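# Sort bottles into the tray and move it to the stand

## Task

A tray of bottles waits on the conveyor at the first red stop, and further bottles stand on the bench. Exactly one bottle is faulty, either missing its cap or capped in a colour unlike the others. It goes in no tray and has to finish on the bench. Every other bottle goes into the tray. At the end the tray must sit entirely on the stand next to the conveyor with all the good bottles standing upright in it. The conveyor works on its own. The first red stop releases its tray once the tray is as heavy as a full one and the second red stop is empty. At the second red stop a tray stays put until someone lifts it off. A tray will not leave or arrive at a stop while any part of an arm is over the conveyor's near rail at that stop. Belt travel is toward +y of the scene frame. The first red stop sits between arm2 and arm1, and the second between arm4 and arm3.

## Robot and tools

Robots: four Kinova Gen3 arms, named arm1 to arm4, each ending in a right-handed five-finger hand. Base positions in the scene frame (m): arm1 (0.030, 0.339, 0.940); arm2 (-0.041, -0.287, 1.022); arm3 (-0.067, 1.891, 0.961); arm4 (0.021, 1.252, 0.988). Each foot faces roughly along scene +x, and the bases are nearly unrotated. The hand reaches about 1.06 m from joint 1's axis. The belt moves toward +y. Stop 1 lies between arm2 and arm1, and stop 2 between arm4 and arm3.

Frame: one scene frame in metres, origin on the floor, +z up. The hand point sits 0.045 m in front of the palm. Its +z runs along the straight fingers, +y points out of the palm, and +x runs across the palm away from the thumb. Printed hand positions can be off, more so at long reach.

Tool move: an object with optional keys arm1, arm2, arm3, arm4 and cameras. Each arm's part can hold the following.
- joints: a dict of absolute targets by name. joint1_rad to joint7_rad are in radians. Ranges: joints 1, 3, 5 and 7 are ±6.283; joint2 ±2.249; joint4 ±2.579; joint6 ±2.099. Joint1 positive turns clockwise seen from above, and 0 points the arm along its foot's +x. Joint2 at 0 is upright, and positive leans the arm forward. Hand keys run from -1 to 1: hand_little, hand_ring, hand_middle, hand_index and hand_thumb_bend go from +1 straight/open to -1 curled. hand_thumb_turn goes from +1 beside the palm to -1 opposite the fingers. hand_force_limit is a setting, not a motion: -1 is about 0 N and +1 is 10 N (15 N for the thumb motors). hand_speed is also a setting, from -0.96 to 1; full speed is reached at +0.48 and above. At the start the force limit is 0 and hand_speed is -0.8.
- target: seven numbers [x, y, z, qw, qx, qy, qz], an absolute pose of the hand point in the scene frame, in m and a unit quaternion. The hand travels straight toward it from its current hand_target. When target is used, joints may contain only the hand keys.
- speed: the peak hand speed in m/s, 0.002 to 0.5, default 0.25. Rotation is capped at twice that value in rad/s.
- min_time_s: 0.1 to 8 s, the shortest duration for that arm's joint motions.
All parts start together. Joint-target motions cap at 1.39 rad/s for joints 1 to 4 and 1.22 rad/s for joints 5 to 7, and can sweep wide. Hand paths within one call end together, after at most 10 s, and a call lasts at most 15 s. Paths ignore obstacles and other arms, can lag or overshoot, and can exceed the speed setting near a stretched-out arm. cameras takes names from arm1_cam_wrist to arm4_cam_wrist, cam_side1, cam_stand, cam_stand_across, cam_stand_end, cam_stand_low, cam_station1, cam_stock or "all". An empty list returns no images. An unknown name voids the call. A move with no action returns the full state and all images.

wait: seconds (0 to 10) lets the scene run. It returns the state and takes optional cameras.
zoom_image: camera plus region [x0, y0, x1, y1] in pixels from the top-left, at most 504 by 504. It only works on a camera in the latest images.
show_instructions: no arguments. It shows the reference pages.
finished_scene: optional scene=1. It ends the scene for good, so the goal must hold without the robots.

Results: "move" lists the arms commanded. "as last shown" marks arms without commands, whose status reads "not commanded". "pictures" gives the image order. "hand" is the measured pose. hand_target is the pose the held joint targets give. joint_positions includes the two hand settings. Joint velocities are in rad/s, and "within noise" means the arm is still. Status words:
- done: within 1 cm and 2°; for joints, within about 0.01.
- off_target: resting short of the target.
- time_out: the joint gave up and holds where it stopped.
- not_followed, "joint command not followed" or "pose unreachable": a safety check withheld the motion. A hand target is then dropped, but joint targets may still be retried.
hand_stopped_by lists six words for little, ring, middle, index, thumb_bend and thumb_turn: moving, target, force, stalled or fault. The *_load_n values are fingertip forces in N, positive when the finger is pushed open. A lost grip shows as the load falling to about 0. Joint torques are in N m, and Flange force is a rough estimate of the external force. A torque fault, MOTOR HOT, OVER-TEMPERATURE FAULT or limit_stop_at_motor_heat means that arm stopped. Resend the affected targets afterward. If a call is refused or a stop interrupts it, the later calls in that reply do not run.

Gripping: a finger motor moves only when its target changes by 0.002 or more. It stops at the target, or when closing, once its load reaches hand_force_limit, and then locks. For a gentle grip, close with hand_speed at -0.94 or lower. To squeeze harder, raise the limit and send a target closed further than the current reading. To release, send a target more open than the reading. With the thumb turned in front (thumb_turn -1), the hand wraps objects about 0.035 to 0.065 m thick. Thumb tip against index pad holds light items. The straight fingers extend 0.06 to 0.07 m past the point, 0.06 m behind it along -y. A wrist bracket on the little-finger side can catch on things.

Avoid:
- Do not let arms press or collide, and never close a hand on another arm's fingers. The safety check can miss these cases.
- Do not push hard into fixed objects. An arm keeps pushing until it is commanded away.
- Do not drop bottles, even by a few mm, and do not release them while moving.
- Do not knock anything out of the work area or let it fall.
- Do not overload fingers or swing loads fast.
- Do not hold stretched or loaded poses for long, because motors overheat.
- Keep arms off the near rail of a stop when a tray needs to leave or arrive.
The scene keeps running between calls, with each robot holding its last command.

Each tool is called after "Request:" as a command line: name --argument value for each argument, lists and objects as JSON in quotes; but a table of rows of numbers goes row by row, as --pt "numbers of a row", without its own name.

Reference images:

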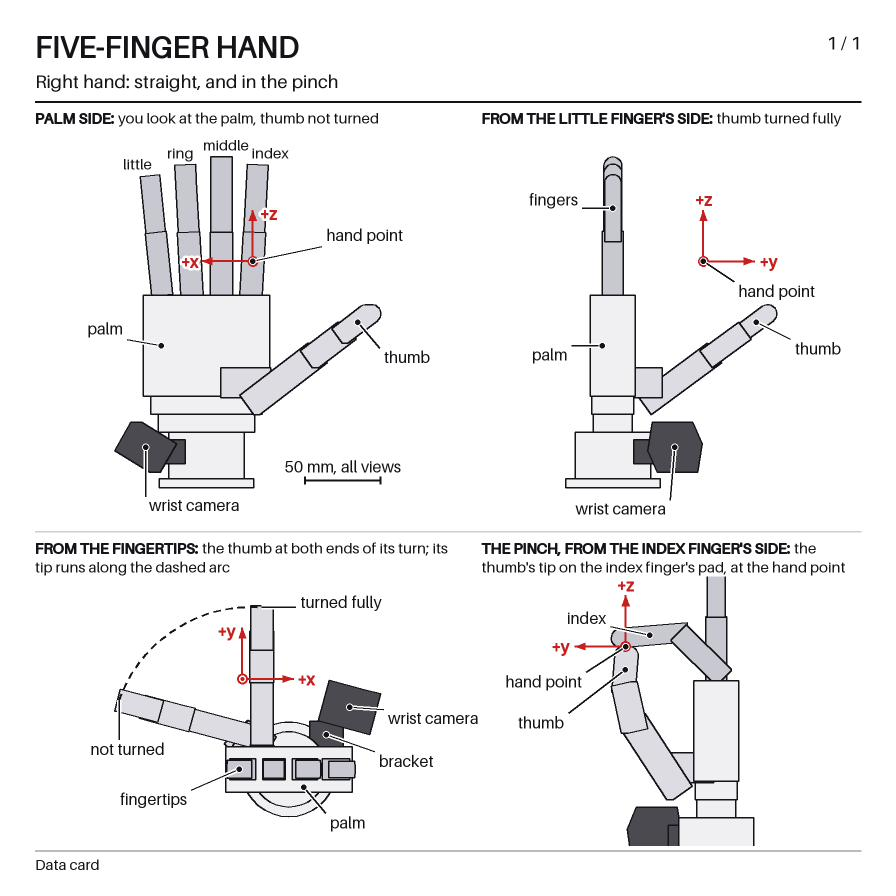

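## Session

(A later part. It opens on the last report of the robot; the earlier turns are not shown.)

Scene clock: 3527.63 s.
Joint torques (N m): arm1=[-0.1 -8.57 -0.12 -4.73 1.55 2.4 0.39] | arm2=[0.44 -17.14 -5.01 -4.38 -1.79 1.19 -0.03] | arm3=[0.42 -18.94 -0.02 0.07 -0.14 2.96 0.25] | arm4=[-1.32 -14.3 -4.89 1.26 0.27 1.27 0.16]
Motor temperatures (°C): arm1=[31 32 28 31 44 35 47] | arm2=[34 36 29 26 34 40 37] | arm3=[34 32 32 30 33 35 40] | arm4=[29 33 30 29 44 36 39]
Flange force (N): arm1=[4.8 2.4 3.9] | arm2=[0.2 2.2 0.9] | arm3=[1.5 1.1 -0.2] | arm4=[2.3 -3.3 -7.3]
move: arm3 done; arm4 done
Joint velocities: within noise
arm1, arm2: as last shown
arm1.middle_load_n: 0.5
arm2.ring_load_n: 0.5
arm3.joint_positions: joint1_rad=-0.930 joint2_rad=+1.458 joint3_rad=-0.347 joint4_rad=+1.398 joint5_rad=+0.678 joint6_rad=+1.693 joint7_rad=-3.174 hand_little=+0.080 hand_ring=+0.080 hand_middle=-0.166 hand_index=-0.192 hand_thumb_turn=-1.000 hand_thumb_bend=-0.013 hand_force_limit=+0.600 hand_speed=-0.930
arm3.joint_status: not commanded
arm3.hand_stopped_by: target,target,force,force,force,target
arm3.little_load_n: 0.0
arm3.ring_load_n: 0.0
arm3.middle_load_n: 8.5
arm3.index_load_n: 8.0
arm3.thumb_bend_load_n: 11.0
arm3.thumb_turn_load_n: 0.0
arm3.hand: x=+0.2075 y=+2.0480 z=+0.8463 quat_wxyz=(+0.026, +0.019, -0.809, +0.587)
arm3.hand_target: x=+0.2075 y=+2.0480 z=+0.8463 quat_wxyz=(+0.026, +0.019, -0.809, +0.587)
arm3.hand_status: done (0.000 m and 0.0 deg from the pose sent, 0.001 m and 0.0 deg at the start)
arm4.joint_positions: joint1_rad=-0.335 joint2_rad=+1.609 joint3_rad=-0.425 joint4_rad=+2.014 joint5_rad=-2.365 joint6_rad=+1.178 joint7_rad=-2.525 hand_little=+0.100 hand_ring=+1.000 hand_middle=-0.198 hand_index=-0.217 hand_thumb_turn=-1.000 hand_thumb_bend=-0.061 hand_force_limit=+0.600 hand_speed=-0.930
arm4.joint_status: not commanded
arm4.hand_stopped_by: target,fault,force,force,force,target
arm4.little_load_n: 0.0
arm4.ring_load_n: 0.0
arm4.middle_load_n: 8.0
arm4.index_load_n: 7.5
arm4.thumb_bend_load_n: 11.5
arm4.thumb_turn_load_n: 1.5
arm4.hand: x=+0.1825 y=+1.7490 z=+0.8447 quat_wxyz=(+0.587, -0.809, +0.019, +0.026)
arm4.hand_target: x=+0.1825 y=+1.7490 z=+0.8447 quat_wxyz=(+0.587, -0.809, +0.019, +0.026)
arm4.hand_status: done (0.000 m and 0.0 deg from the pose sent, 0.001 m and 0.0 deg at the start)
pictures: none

Request:
move --arm3 '{"joints":{"hand_speed":-0.9,"hand_thumb_bend":0.17}}' --arm4 '{"joints":{"hand_speed":-0.9,"hand_thumb_bend":0.15}}'

Request:
move --arm3 '{"joints":{"hand_speed":-0.9,"hand_index":0.08,"hand_middle":0.08}}' --arm4 '{"joints":{"hand_speed":-0.9,"hand_index":0.1,"hand_middle":0.1}}' --cameras '["cam_stand_low","cam_stand","arm3_cam_wrist","arm4_cam_wrist"]'

Scene clock: 3543.30 s.
Joint torques (N m): arm1=[-0.04 -8.58 -0.06 -4.68 1.61 2.42 0.36] | arm2=[0.42 -17.23 -5.07 -4.38 -1.78 1.2 -0.05] | arm3=[-3.48 -23.81 -3.86 -4.81 0.19 0.93 0.32] | arm4=[1.56 -14.85 -2.43 5.94 0.76 1.08 0.13]
Motor temperatures (°C): arm1=[31 32 28 31 44 35 47] | arm2=[34 36 29 26 34 40 37] | arm3=[34 32 32 30 33 35 40] | arm4=[29 33 30 29 43 36 39]
Flange force (N): arm1=[4.9 2.5 3.5] | arm2=[0.2 2.4 0.9] | arm3=[1.5 -2.5 14.0] | arm4=[3.2 1.1 11.7]
move: arm3 done; arm4 done
Joint velocities: within noise
arm1, arm2: as last shown
arm1.middle_load_n: 0.0
arm2.ring_load_n: 0.0
arm3.joint_positions: joint1_rad=-0.930 joint2_rad=+1.458 joint3_rad=-0.347 joint4_rad=+1.398 joint5_rad=+0.678 joint6_rad=+1.693 joint7_rad=-3.174 hand_little=+0.080 hand_ring=+0.080 hand_middle=-0.166 hand_index=-0.192 hand_thumb_turn=-1.000 hand_thumb_bend=+0.170 hand_force_limit=+0.600 hand_speed=-0.900
arm3.joint_status: all done
arm3.hand_stopped_by: target,target,force,force,target,target
arm3.little_load_n: 0.0
arm3.ring_load_n: 0.0
arm3.middle_load_n: 9.0
arm3.index_load_n: 8.0
arm3.thumb_bend_load_n: 0.0
arm3.thumb_turn_load_n: 0.0
arm3.hand: x=+0.2075 y=+2.0480 z=+0.8463 quat_wxyz=(+0.026, +0.019, -0.809, +0.587)
arm3.hand_target: x=+0.2075 y=+2.0480 z=+0.8463 quat_wxyz=(+0.026, +0.019, -0.809, +0.587)
arm3.hand_status: not commanded
arm4.joint_positions: joint1_rad=-0.335 joint2_rad=+1.609 joint3_rad=-0.425 joint4_rad=+2.014 joint5_rad=-2.365 joint6_rad=+1.178 joint7_rad=-2.525 hand_little=+0.100 hand_ring=+1.000 hand_middle=-0.198 hand_index=-0.217 hand_thumb_turn=-1.000 hand_thumb_bend=+0.150 hand_force_limit=+0.600 hand_speed=-0.900
arm4.joint_status: all done
arm4.hand_stopped_by: target,fault,force,force,target,target
arm4.little_load_n: 0.0
arm4.ring_load_n: 0.0
arm4.middle_load_n: 6.0
arm4.index_load_n: 5.5
arm4.thumb_bend_load_n: 0.0
arm4.thumb_turn_load_n: 0.0
arm4.hand: x=+0.1825 y=+1.7490 z=+0.8447 quat_wxyz=(+0.587, -0.809, +0.019, +0.026)
arm4.hand_target: x=+0.1825 y=+1.7490 z=+0.8447 quat_wxyz=(+0.587, -0.809, +0.019, +0.026)
arm4.hand_status: not commanded
pictures: none

Scene clock: 3544.93 s.
Joint torques (N m): arm1=[0 -8.54 -0.11 -4.65 1.62 2.34 0.38] | arm2=[0.44 -17.18 -5.05 -4.38 -1.81 1.19 -0.02] | arm3=[-0.56 -19.69 -0.97 -1.04 -0.19 2.35 0.26] | arm4=[-0.01 -16.26 -5.43 3.12 1.17 2.32 0.08]
Motor temperatures (°C): arm1=[31 32 28 31 44 35 47] | arm2=[34 36 29 26 34 40 37] | arm3=[34 32 32 30 33 35 40] | arm4=[29 33 30 29 43 36 39]
Flange force (N): arm1=[5.0 2.3 3.3] | arm2=[0.2 2.3 0.9] | arm3=[1.1 -0.5 2.9] | arm4=[2.7 2.2 1.9]
move: arm3 done; arm4 done
Joint velocities: within noise
arm1.joint_positions: joint1_rad=-0.678 joint2_rad=+0.284 joint3_rad=-0.074 joint4_rad=+2.209 joint5_rad=+0.763 joint6_rad=+1.737 joint7_rad=-2.708 hand_little=-1.000 hand_ring=-1.000 hand_middle=+0.450 hand_index=+0.450 hand_thumb_turn=-1.000 hand_thumb_bend=+0.450 hand_force_limit=+0.000 hand_speed=-0.850
arm1.joint_status: not commanded
arm1.hand_stopped_by: target,target,target,target,target,target
arm1.little_load_n: 0.0
arm1.ring_load_n: 0.0
arm1.middle_load_n: 0.0
arm1.index_load_n: 0.0
arm1.thumb_bend_load_n: 0.0
arm1.thumb_turn_load_n: 0.0
arm1.hand: x=+0.3000 y=+0.2500 z=+1.2200 quat_wxyz=(+0.000, +0.000, -0.809, +0.588)
arm1.hand_target: x=+0.3000 y=+0.2500 z=+1.2200 quat_wxyz=(+0.000, +0.000, -0.809, +0.588)
arm1.hand_status: not commanded
arm2.joint_positions: joint1_rad=+1.137 joint2_rad=+0.861 joint3_rad=-0.668 joint4_rad=+1.634 joint5_rad=-0.491 joint6_rad=+1.580 joint7_rad=-3.988 hand_little=-1.000 hand_ring=-1.000 hand_middle=+0.450 hand_index=+0.450 hand_thumb_turn=-1.000 hand_thumb_bend=+0.450 hand_force_limit=+0.000 hand_speed=-0.850
arm2.joint_status: not commanded
arm2.hand_stopped_by: target,target,target,target,target,target
arm2.little_load_n: 0.0
arm2.ring_load_n: 0.0
arm2.middle_load_n: 0.0
arm2.index_load_n: 0.0
arm2.thumb_bend_load_n: 0.0
arm2.thumb_turn_load_n: 0.0
arm2.hand: x=+0.2500 y=-0.3800 z=+1.2200 quat_wxyz=(+0.588, -0.809, +0.000, +0.000)
arm2.hand_target: x=+0.2500 y=-0.3800 z=+1.2200 quat_wxyz=(+0.588, -0.809, +0.000, +0.000)
arm2.hand_status: not commanded
arm3.joint_positions: joint1_rad=-0.930 joint2_rad=+1.458 joint3_rad=-0.347 joint4_rad=+1.398 joint5_rad=+0.678 joint6_rad=+1.693 joint7_rad=-3.174 hand_little=+0.080 hand_ring=+0.080 hand_middle=+0.080 hand_index=+0.080 hand_thumb_turn=-1.000 hand_thumb_bend=+0.170 hand_force_limit=+0.600 hand_speed=-0.900
arm3.joint_status: all done
arm3.hand_stopped_by: target,target,target,target,target,target
arm3.little_load_n: 0.0
arm3.ring_load_n: 0.0
arm3.middle_load_n: 0.0
arm3.index_load_n: 0.0
arm3.thumb_bend_load_n: 0.0
arm3.thumb_turn_load_n: 0.0
arm3.hand: x=+0.2075 y=+2.0480 z=+0.8463 quat_wxyz=(+0.026, +0.019, -0.809, +0.587)
arm3.hand_target: x=+0.2075 y=+2.0480 z=+0.8463 quat_wxyz=(+0.026, +0.019, -0.809, +0.587)
arm3.hand_status: not commanded
arm4.joint_positions: joint1_rad=-0.335 joint2_rad=+1.609 joint3_rad=-0.425 joint4_rad=+2.014 joint5_rad=-2.365 joint6_rad=+1.178 joint7_rad=-2.525 hand_little=+0.100 hand_ring=+1.000 hand_middle=+0.100 hand_index=+0.100 hand_thumb_turn=-1.000 hand_thumb_bend=+0.150 hand_force_limit=+0.600 hand_speed=-0.900
arm4.joint_status: all done
arm4.hand_stopped_by: target,fault,target,target,target,target
arm4.little_load_n: 0.0
arm4.ring_load_n: 0.0
arm4.middle_load_n: 0.0
arm4.index_load_n: 0.0
arm4.thumb_bend_load_n: 0.0
arm4.thumb_turn_load_n: 0.0
arm4.hand: x=+0.1825 y=+1.7490 z=+0.8447 quat_wxyz=(+0.587, -0.809, +0.019, +0.026)
arm4.hand_target: x=+0.1825 y=+1.7490 z=+0.8447 quat_wxyz=(+0.587, -0.809, +0.019, +0.026)
arm4.hand_status: not commanded
pictures: arm3_cam_wrist, arm4_cam_wrist, cam_stand, cam_stand_low
Images, in order (width x height): arm3_cam_wrist 672x504, arm4_cam_wrist 672x504, cam_stand 672x504, cam_stand_low 672x504.

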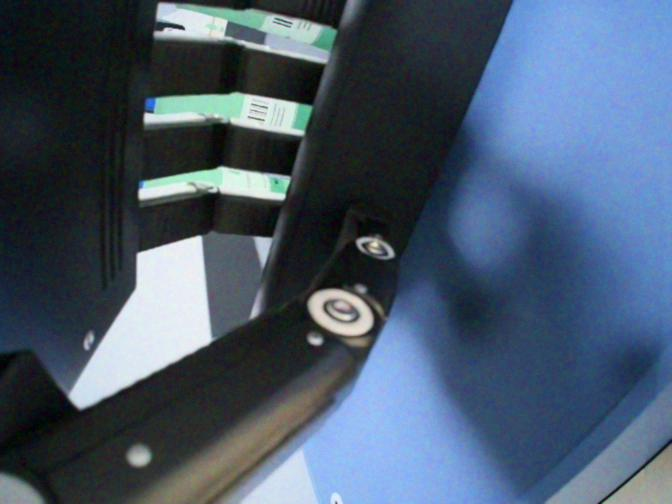

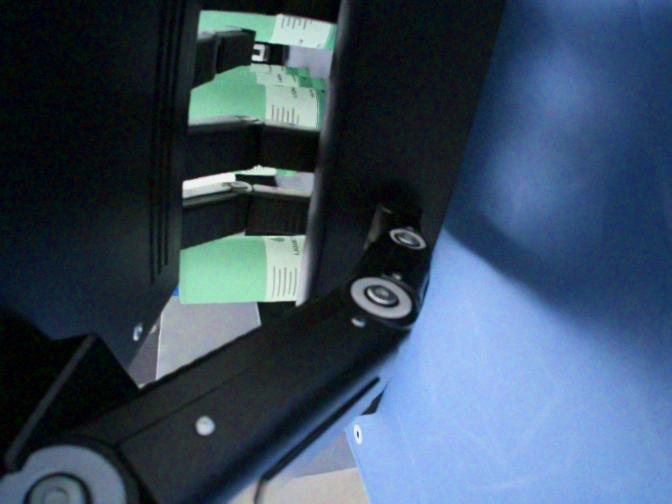

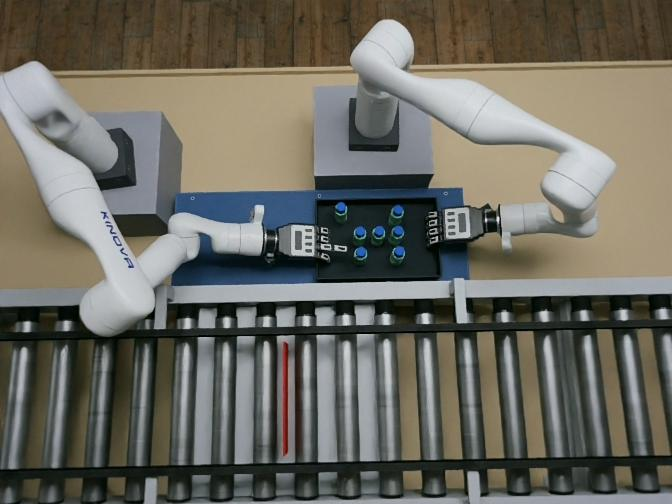

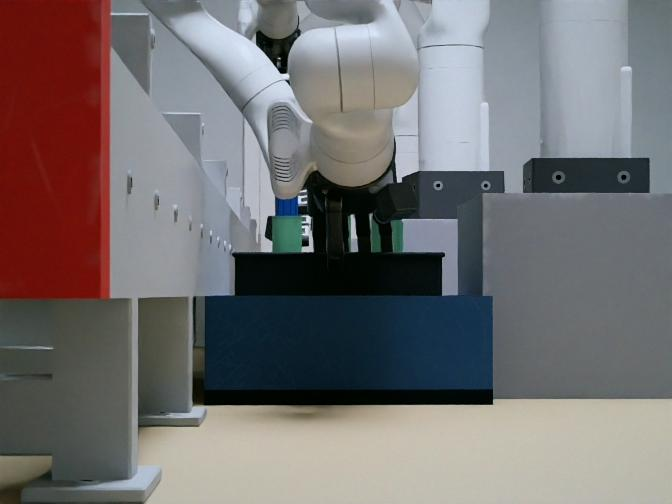

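Request:
move --arm3 '{"target":[0.2075,2.0505,0.850,-0.0261,-0.0190,0.8086,-0.5875],"speed":0.02}' --arm4 '{"target":[0.1825,1.7465,0.849,0.5875,-0.8086,0.0190,0.0261],"speed":0.02}'

Request:
move --arm3 '{"target":[0.2075,2.0505,0.91,-0.0261,-0.0190,0.8086,-0.5875],"speed":0.04}' --arm4 '{"target":[0.1825,1.7465,0.91,0.5875,-0.8086,0.0190,0.0261],"speed":0.04}' --cameras '["cam_stand_low","cam_stand","cam_stand_end"]'

Scene clock: 3558.67 s.
Joint torques (N m): arm1=[-0.07 -8.38 -0.12 -4.65 1.6 2.42 0.37] | arm2=[0.42 -17.18 -5.01 -4.38 -1.82 1.2 -0.03] | arm3=[-0.56 -19.65 -1.05 -1.12 -0.16 2.36 0.28] | arm4=[-0.01 -16.22 -5.4 3.3 1.13 2.38 0.02]
Motor temperatures (°C): arm1=[31 32 28 31 44 35 47] | arm2=[34 36 29 26 34 40 37] | arm3=[34 32 32 30 33 35 40] | arm4=[29 33 30 29 43 36 39]
Flange force (N): arm1=[5.0 1.9 3.7] | arm2=[0.2 2.3 0.9] | arm3=[1.2 -0.8 3.0] | arm4=[3.0 2.4 2.2]
move: arm3 done; arm4 done
Joint velocities: within noise
arm1, arm2: as last shown
arm2.ring_load_n: 0.5
arm3.joint_positions: joint1_rad=-0.932 joint2_rad=+1.452 joint3_rad=-0.349 joint4_rad=+1.397 joint5_rad=+0.674 joint6_rad=+1.701 joint7_rad=-3.171 hand_little=+0.080 hand_ring=+0.080 hand_middle=+0.080 hand_index=+0.080 hand_thumb_turn=-1.000 hand_thumb_bend=+0.170 hand_force_limit=+0.600 hand_speed=-0.900
arm3.joint_status: not commanded
arm3.hand_stopped_by: target,target,target,target,target,target
arm3.little_load_n: 0.0
arm3.ring_load_n: 0.0
arm3.middle_load_n: 0.0
arm3.index_load_n: 0.0
arm3.thumb_bend_load_n: 0.0
arm3.thumb_turn_load_n: 0.0
arm3.hand: x=+0.2075 y=+2.0505 z=+0.8500 quat_wxyz=(+0.026, +0.019, -0.809, +0.588)
arm3.hand_target: x=+0.2075 y=+2.0505 z=+0.8500 quat_wxyz=(+0.026, +0.019, -0.809, +0.588)
arm3.hand_status: done (0.000 m and 0.0 deg from the pose sent, 0.004 m and 0.0 deg at the start)
arm4.joint_positions: joint1_rad=-0.331 joint2_rad=+1.600 joint3_rad=-0.424 joint4_rad=+2.028 joint5_rad=-2.365 joint6_rad=+1.181 joint7_rad=-2.521 hand_little=+0.100 hand_ring=+1.000 hand_middle=+0.100 hand_index=+0.100 hand_thumb_turn=-1.000 hand_thumb_bend=+0.150 hand_force_limit=+0.600 hand_speed=-0.900
arm4.joint_status: not commanded
arm4.hand_stopped_by: target,fault,target,target,target,target
arm4.little_load_n: 0.0
arm4.ring_load_n: 0.0
arm4.middle_load_n: 0.0
arm4.index_load_n: -0.5
arm4.thumb_bend_load_n: 0.0
arm4.thumb_turn_load_n: 0.0
arm4.hand: x=+0.1825 y=+1.7465 z=+0.8490 quat_wxyz=(+0.587, -0.809, +0.019, +0.026)
arm4.hand_target: x=+0.1825 y=+1.7465 z=+0.8490 quat_wxyz=(+0.587, -0.809, +0.019, +0.026)
arm4.hand_status: done (0.000 m and 0.0 deg from the pose sent, 0.005 m and 0.0 deg at the start)
pictures: none

Scene clock: 3560.70 s.
Joint torques (N m): arm1=[-0.09 -8.61 -0.09 -4.73 1.58 2.33 0.36] | arm2=[0.46 -17.15 -5.03 -4.44 -1.79 1.21 -0.03] | arm3=[-0.56 -19.49 -1.12 -1.43 -0.13 2.32 0.31] | arm4=[0.03 -16.14 -5.57 2.82 1.13 2.3 0.04]
Motor temperatures (°C): arm1=[31 32 28 31 44 35 47] | arm2=[34 36 29 26 34 40 37] | arm3=[34 32 32 30 33 35 40] | arm4=[29 33 30 29 43 36 39]
Flange force (N): arm1=[4.8 2.3 3.6] | arm2=[0.1 2.2 1.1] | arm3=[1.3 -0.3 2.9] | arm4=[3.0 2.1 1.9]
move: arm3 done; arm4 done
Joint velocities: within noise
arm1, arm2: as last shown
arm2.ring_load_n: 0.0
arm2.index_load_n: -0.5
arm3.joint_positions: joint1_rad=-0.918 joint2_rad=+1.320 joint3_rad=-0.369 joint4_rad=+1.491 joint5_rad=+0.644 joint6_rad=+1.741 joint7_rad=-3.167 hand_little=+0.080 hand_ring=+0.080 hand_middle=+0.080 hand_index=+0.080 hand_thumb_turn=-1.000 hand_thumb_bend=+0.170 hand_force_limit=+0.600 hand_speed=-0.900
arm3.joint_status: not commanded
arm3.hand_stopped_by: target,target,target,target,target,target
arm3.little_load_n: 0.0
arm3.ring_load_n: 0.0
arm3.middle_load_n: 0.0
arm3.index_load_n: 0.0
arm3.thumb_bend_load_n: 0.0
arm3.thumb_turn_load_n: 0.0
arm3.hand: x=+0.2075 y=+2.0505 z=+0.9100 quat_wxyz=(+0.026, +0.019, -0.809, +0.587)
arm3.hand_target: x=+0.2075 y=+2.0505 z=+0.9100 quat_wxyz=(+0.026, +0.019, -0.809, +0.587)
arm3.hand_status: done (0.000 m and 0.0 deg from the pose sent, 0.060 m and 0.0 deg at the start)
arm4.joint_positions: joint1_rad=-0.326 joint2_rad=+1.454 joint3_rad=-0.467 joint4_rad=+2.155 joint5_rad=-2.438 joint6_rad=+1.171 joint7_rad=-2.520 hand_little=+0.100 hand_ring=+1.000 hand_middle=+0.100 hand_index=+0.100 hand_thumb_turn=-1.000 hand_thumb_bend=+0.150 hand_force_limit=+0.600 hand_speed=-0.900
arm4.joint_status: not commanded
arm4.hand_stopped_by: target,fault,target,target,target,target
arm4.little_load_n: 0.0
arm4.ring_load_n: 0.0
arm4.middle_load_n: -0.5
arm4.index_load_n: 0.0
arm4.thumb_bend_load_n: 0.0
arm4.thumb_turn_load_n: 0.0
arm4.hand: x=+0.1825 y=+1.7465 z=+0.9100 quat_wxyz=(+0.587, -0.809, +0.019, +0.026)
arm4.hand_target: x=+0.1825 y=+1.7465 z=+0.9100 quat_wxyz=(+0.587, -0.809, +0.019, +0.026)
arm4.hand_status: done (0.000 m and 0.0 deg from the pose sent, 0.061 m and 0.0 deg at the start)
pictures: cam_stand, cam_stand_end, cam_stand_low
Images, in order (width x height): cam_stand 672x504, cam_stand_end 672x504, cam_stand_low 672x504.

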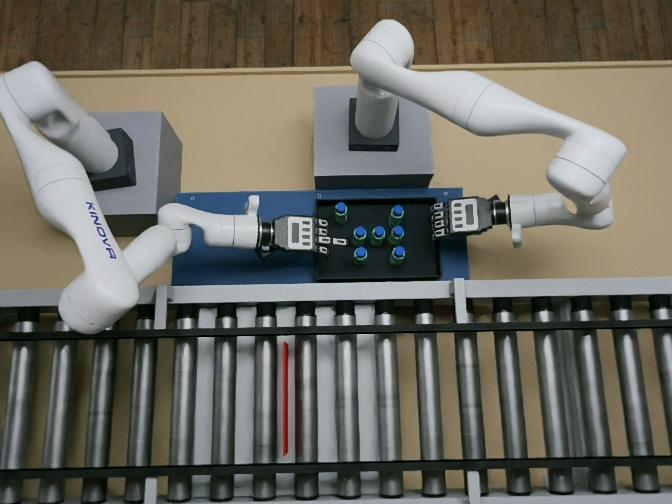

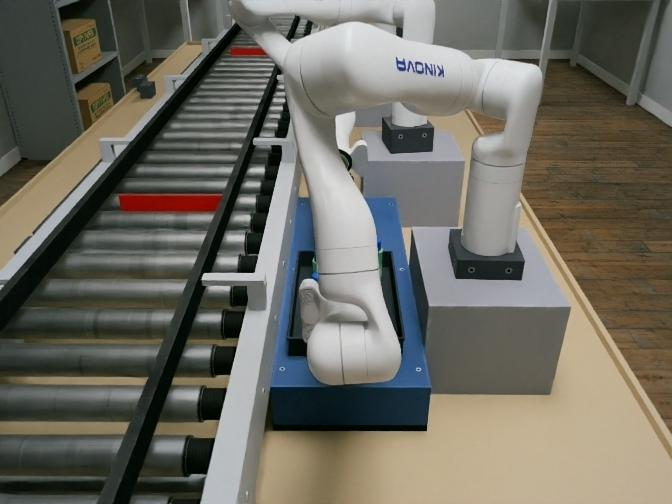

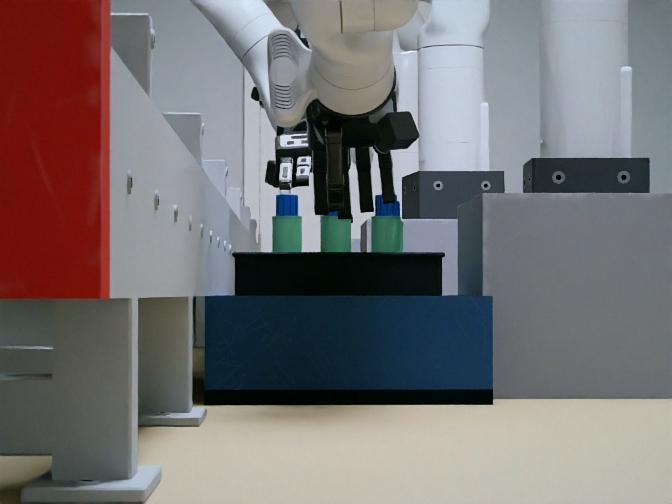

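Request:
move --arm3 '{"target":[0.2075,2.09,1.06,-0.0261,-0.0190,0.8086,-0.5875],"speed":0.08}' --arm4 '{"target":[0.1825,1.70,1.03,0.5875,-0.8086,0.0190,0.0261],"speed":0.08}' --cameras '["cam_stand_low","cam_stand","cam_stand_end","cam_stand_across","cam_stock","cam_station1"]'

Request:
zoom_image --camera "cam_stand" --region '[280, 160, 500, 310]'

Request:
zoom_image --camera "cam_stand_low" --region '[180, 160, 520, 420]'

Scene clock: 3576.33 s.
Joint torques (N m): arm1=[0.07 -8.54 -0.04 -4.66 1.59 2.44 0.36] | arm2=[0.45 -17.19 -4.98 -4.39 -1.77 1.21 -0.04] | arm3=[-0.54 -19.43 -1.3 -3.42 0.09 2.38 0.25] | arm4=[0.04 -14.54 -4.85 2.05 1.02 2.43 0.01]
Motor temperatures (°C): arm1=[31 32 28 31 44 35 47] | arm2=[34 36 29 26 34 40 37] | arm3=[34 32 32 30 33 35 40] | arm4=[29 33 30 29 43 36 39]
Flange force (N): arm1=[5.0 2.5 3.4] | arm2=[0.2 2.2 1.0] | arm3=[1.2 0.3 3.4] | arm4=[3.7 1.4 1.8]
move: arm3 done; arm4 done
Joint velocities: within noise
arm1, arm2: as last shown
arm2.ring_load_n: 0.5
arm2.index_load_n: 0.0
arm3.joint_positions: joint1_rad=-0.939 joint2_rad=+1.050 joint3_rad=-0.417 joint4_rad=+1.467 joint5_rad=+0.557 joint6_rad=+1.998 joint7_rad=-3.068 hand_little=+0.080 hand_ring=+0.080 hand_middle=+0.080 hand_index=+0.080 hand_thumb_turn=-1.000 hand_thumb_bend=+0.170 hand_force_limit=+0.600 hand_speed=-0.900
arm3.joint_status: not commanded
arm3.hand_stopped_by: target,target,target,target,target,target
arm3.little_load_n: 0.0
arm3.ring_load_n: 0.0
arm3.middle_load_n: 0.0
arm3.index_load_n: 0.0
arm3.thumb_bend_load_n: 0.0
arm3.thumb_turn_load_n: 0.0
arm3.hand: x=+0.2075 y=+2.0900 z=+1.0600 quat_wxyz=(+0.026, +0.019, -0.809, +0.587)
arm3.hand_target: x=+0.2075 y=+2.0900 z=+1.0600 quat_wxyz=(+0.026, +0.019, -0.809, +0.587)
arm3.hand_status: done (0.000 m and 0.0 deg from the pose sent, 0.155 m and 0.0 deg at the start)
arm4.joint_positions: joint1_rad=-0.224 joint2_rad=+1.129 joint3_rad=-0.526 joint4_rad=+2.424 joint5_rad=-2.483 joint6_rad=+1.136 joint7_rad=-2.582 hand_little=+0.100 hand_ring=+1.000 hand_middle=+0.100 hand_index=+0.100 hand_thumb_turn=-1.000 hand_thumb_bend=+0.150 hand_force_limit=+0.600 hand_speed=-0.900
arm4.joint_status: not commanded
arm4.hand_stopped_by: target,fault,target,target,target,target
arm4.little_load_n: 0.0
arm4.ring_load_n: 0.0
arm4.middle_load_n: 0.0
arm4.index_load_n: 0.0
arm4.thumb_bend_load_n: 0.0
arm4.thumb_turn_load_n: 0.0
arm4.hand: x=+0.1825 y=+1.7000 z=+1.0300 quat_wxyz=(+0.587, -0.809, +0.019, +0.026)
arm4.hand_target: x=+0.1825 y=+1.7000 z=+1.0300 quat_wxyz=(+0.587, -0.809, +0.019, +0.026)
arm4.hand_status: done (0.000 m and 0.0 deg from the pose sent, 0.129 m and 0.0 deg at the start)
pictures: cam_stand, cam_stand_across, cam_stand_end, cam_stand_low, cam_station1, cam_stock
Images, in order (width x height): cam_stand 672x504, cam_stand_across 672x504, cam_stand_end 672x504, cam_stand_low 672x504, cam_station1 672x504, cam_stock 672x504.

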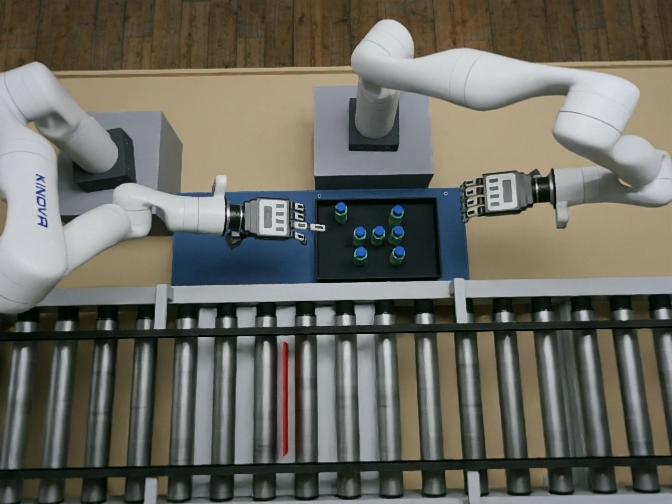

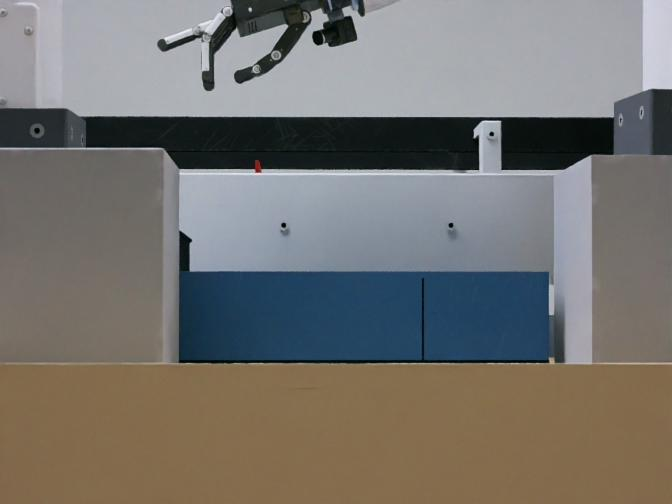

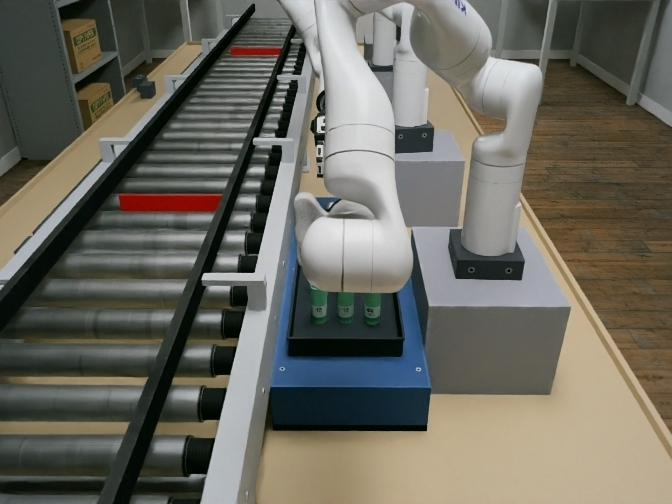

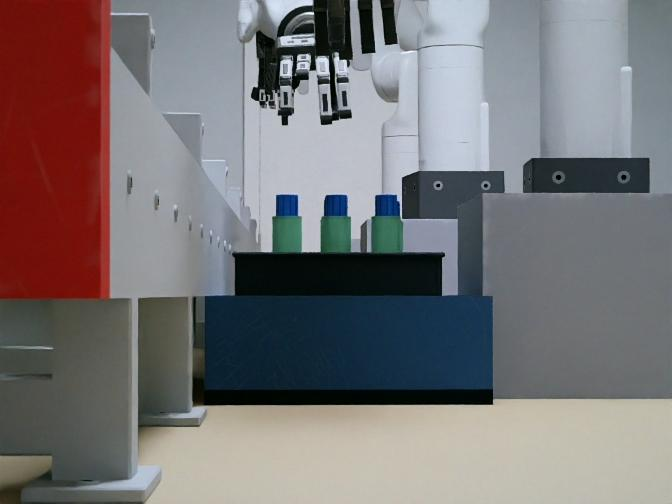

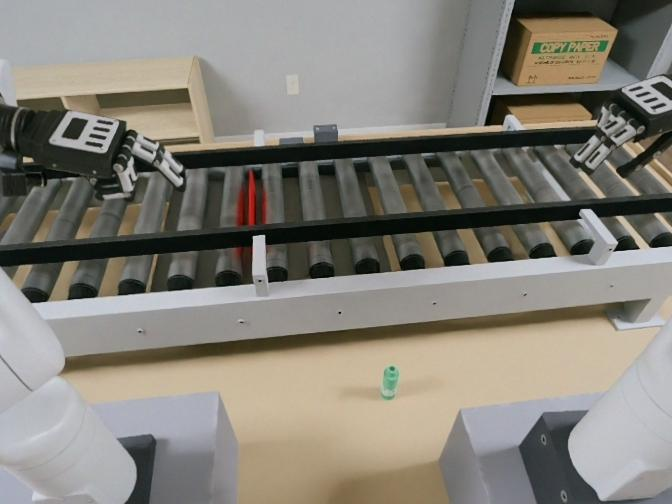

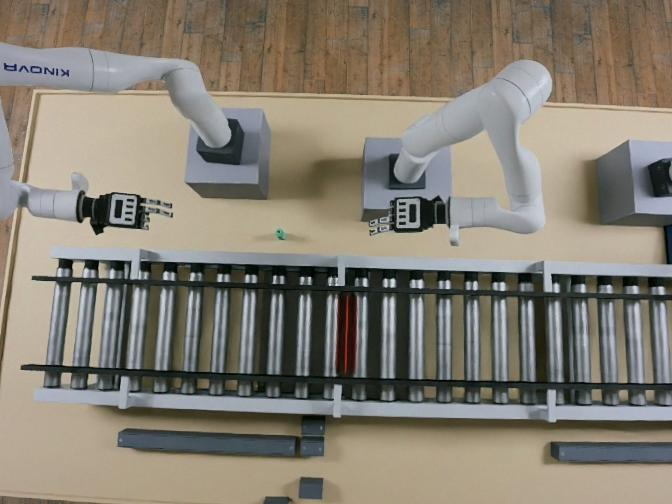

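Scaled by 2.291 from the camera's image (finer frame: 960x720).

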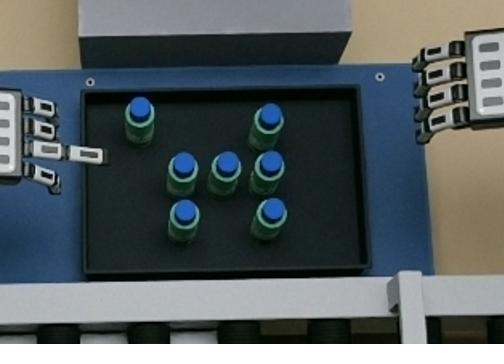

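Scaled by 1.482 from the camera's image (finer frame: 960x720).

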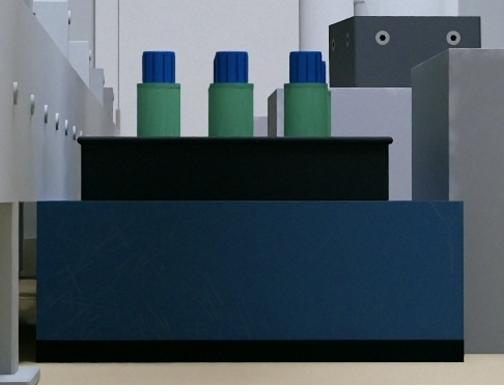

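Request:
finished_scene

The scene is finished: the task was done.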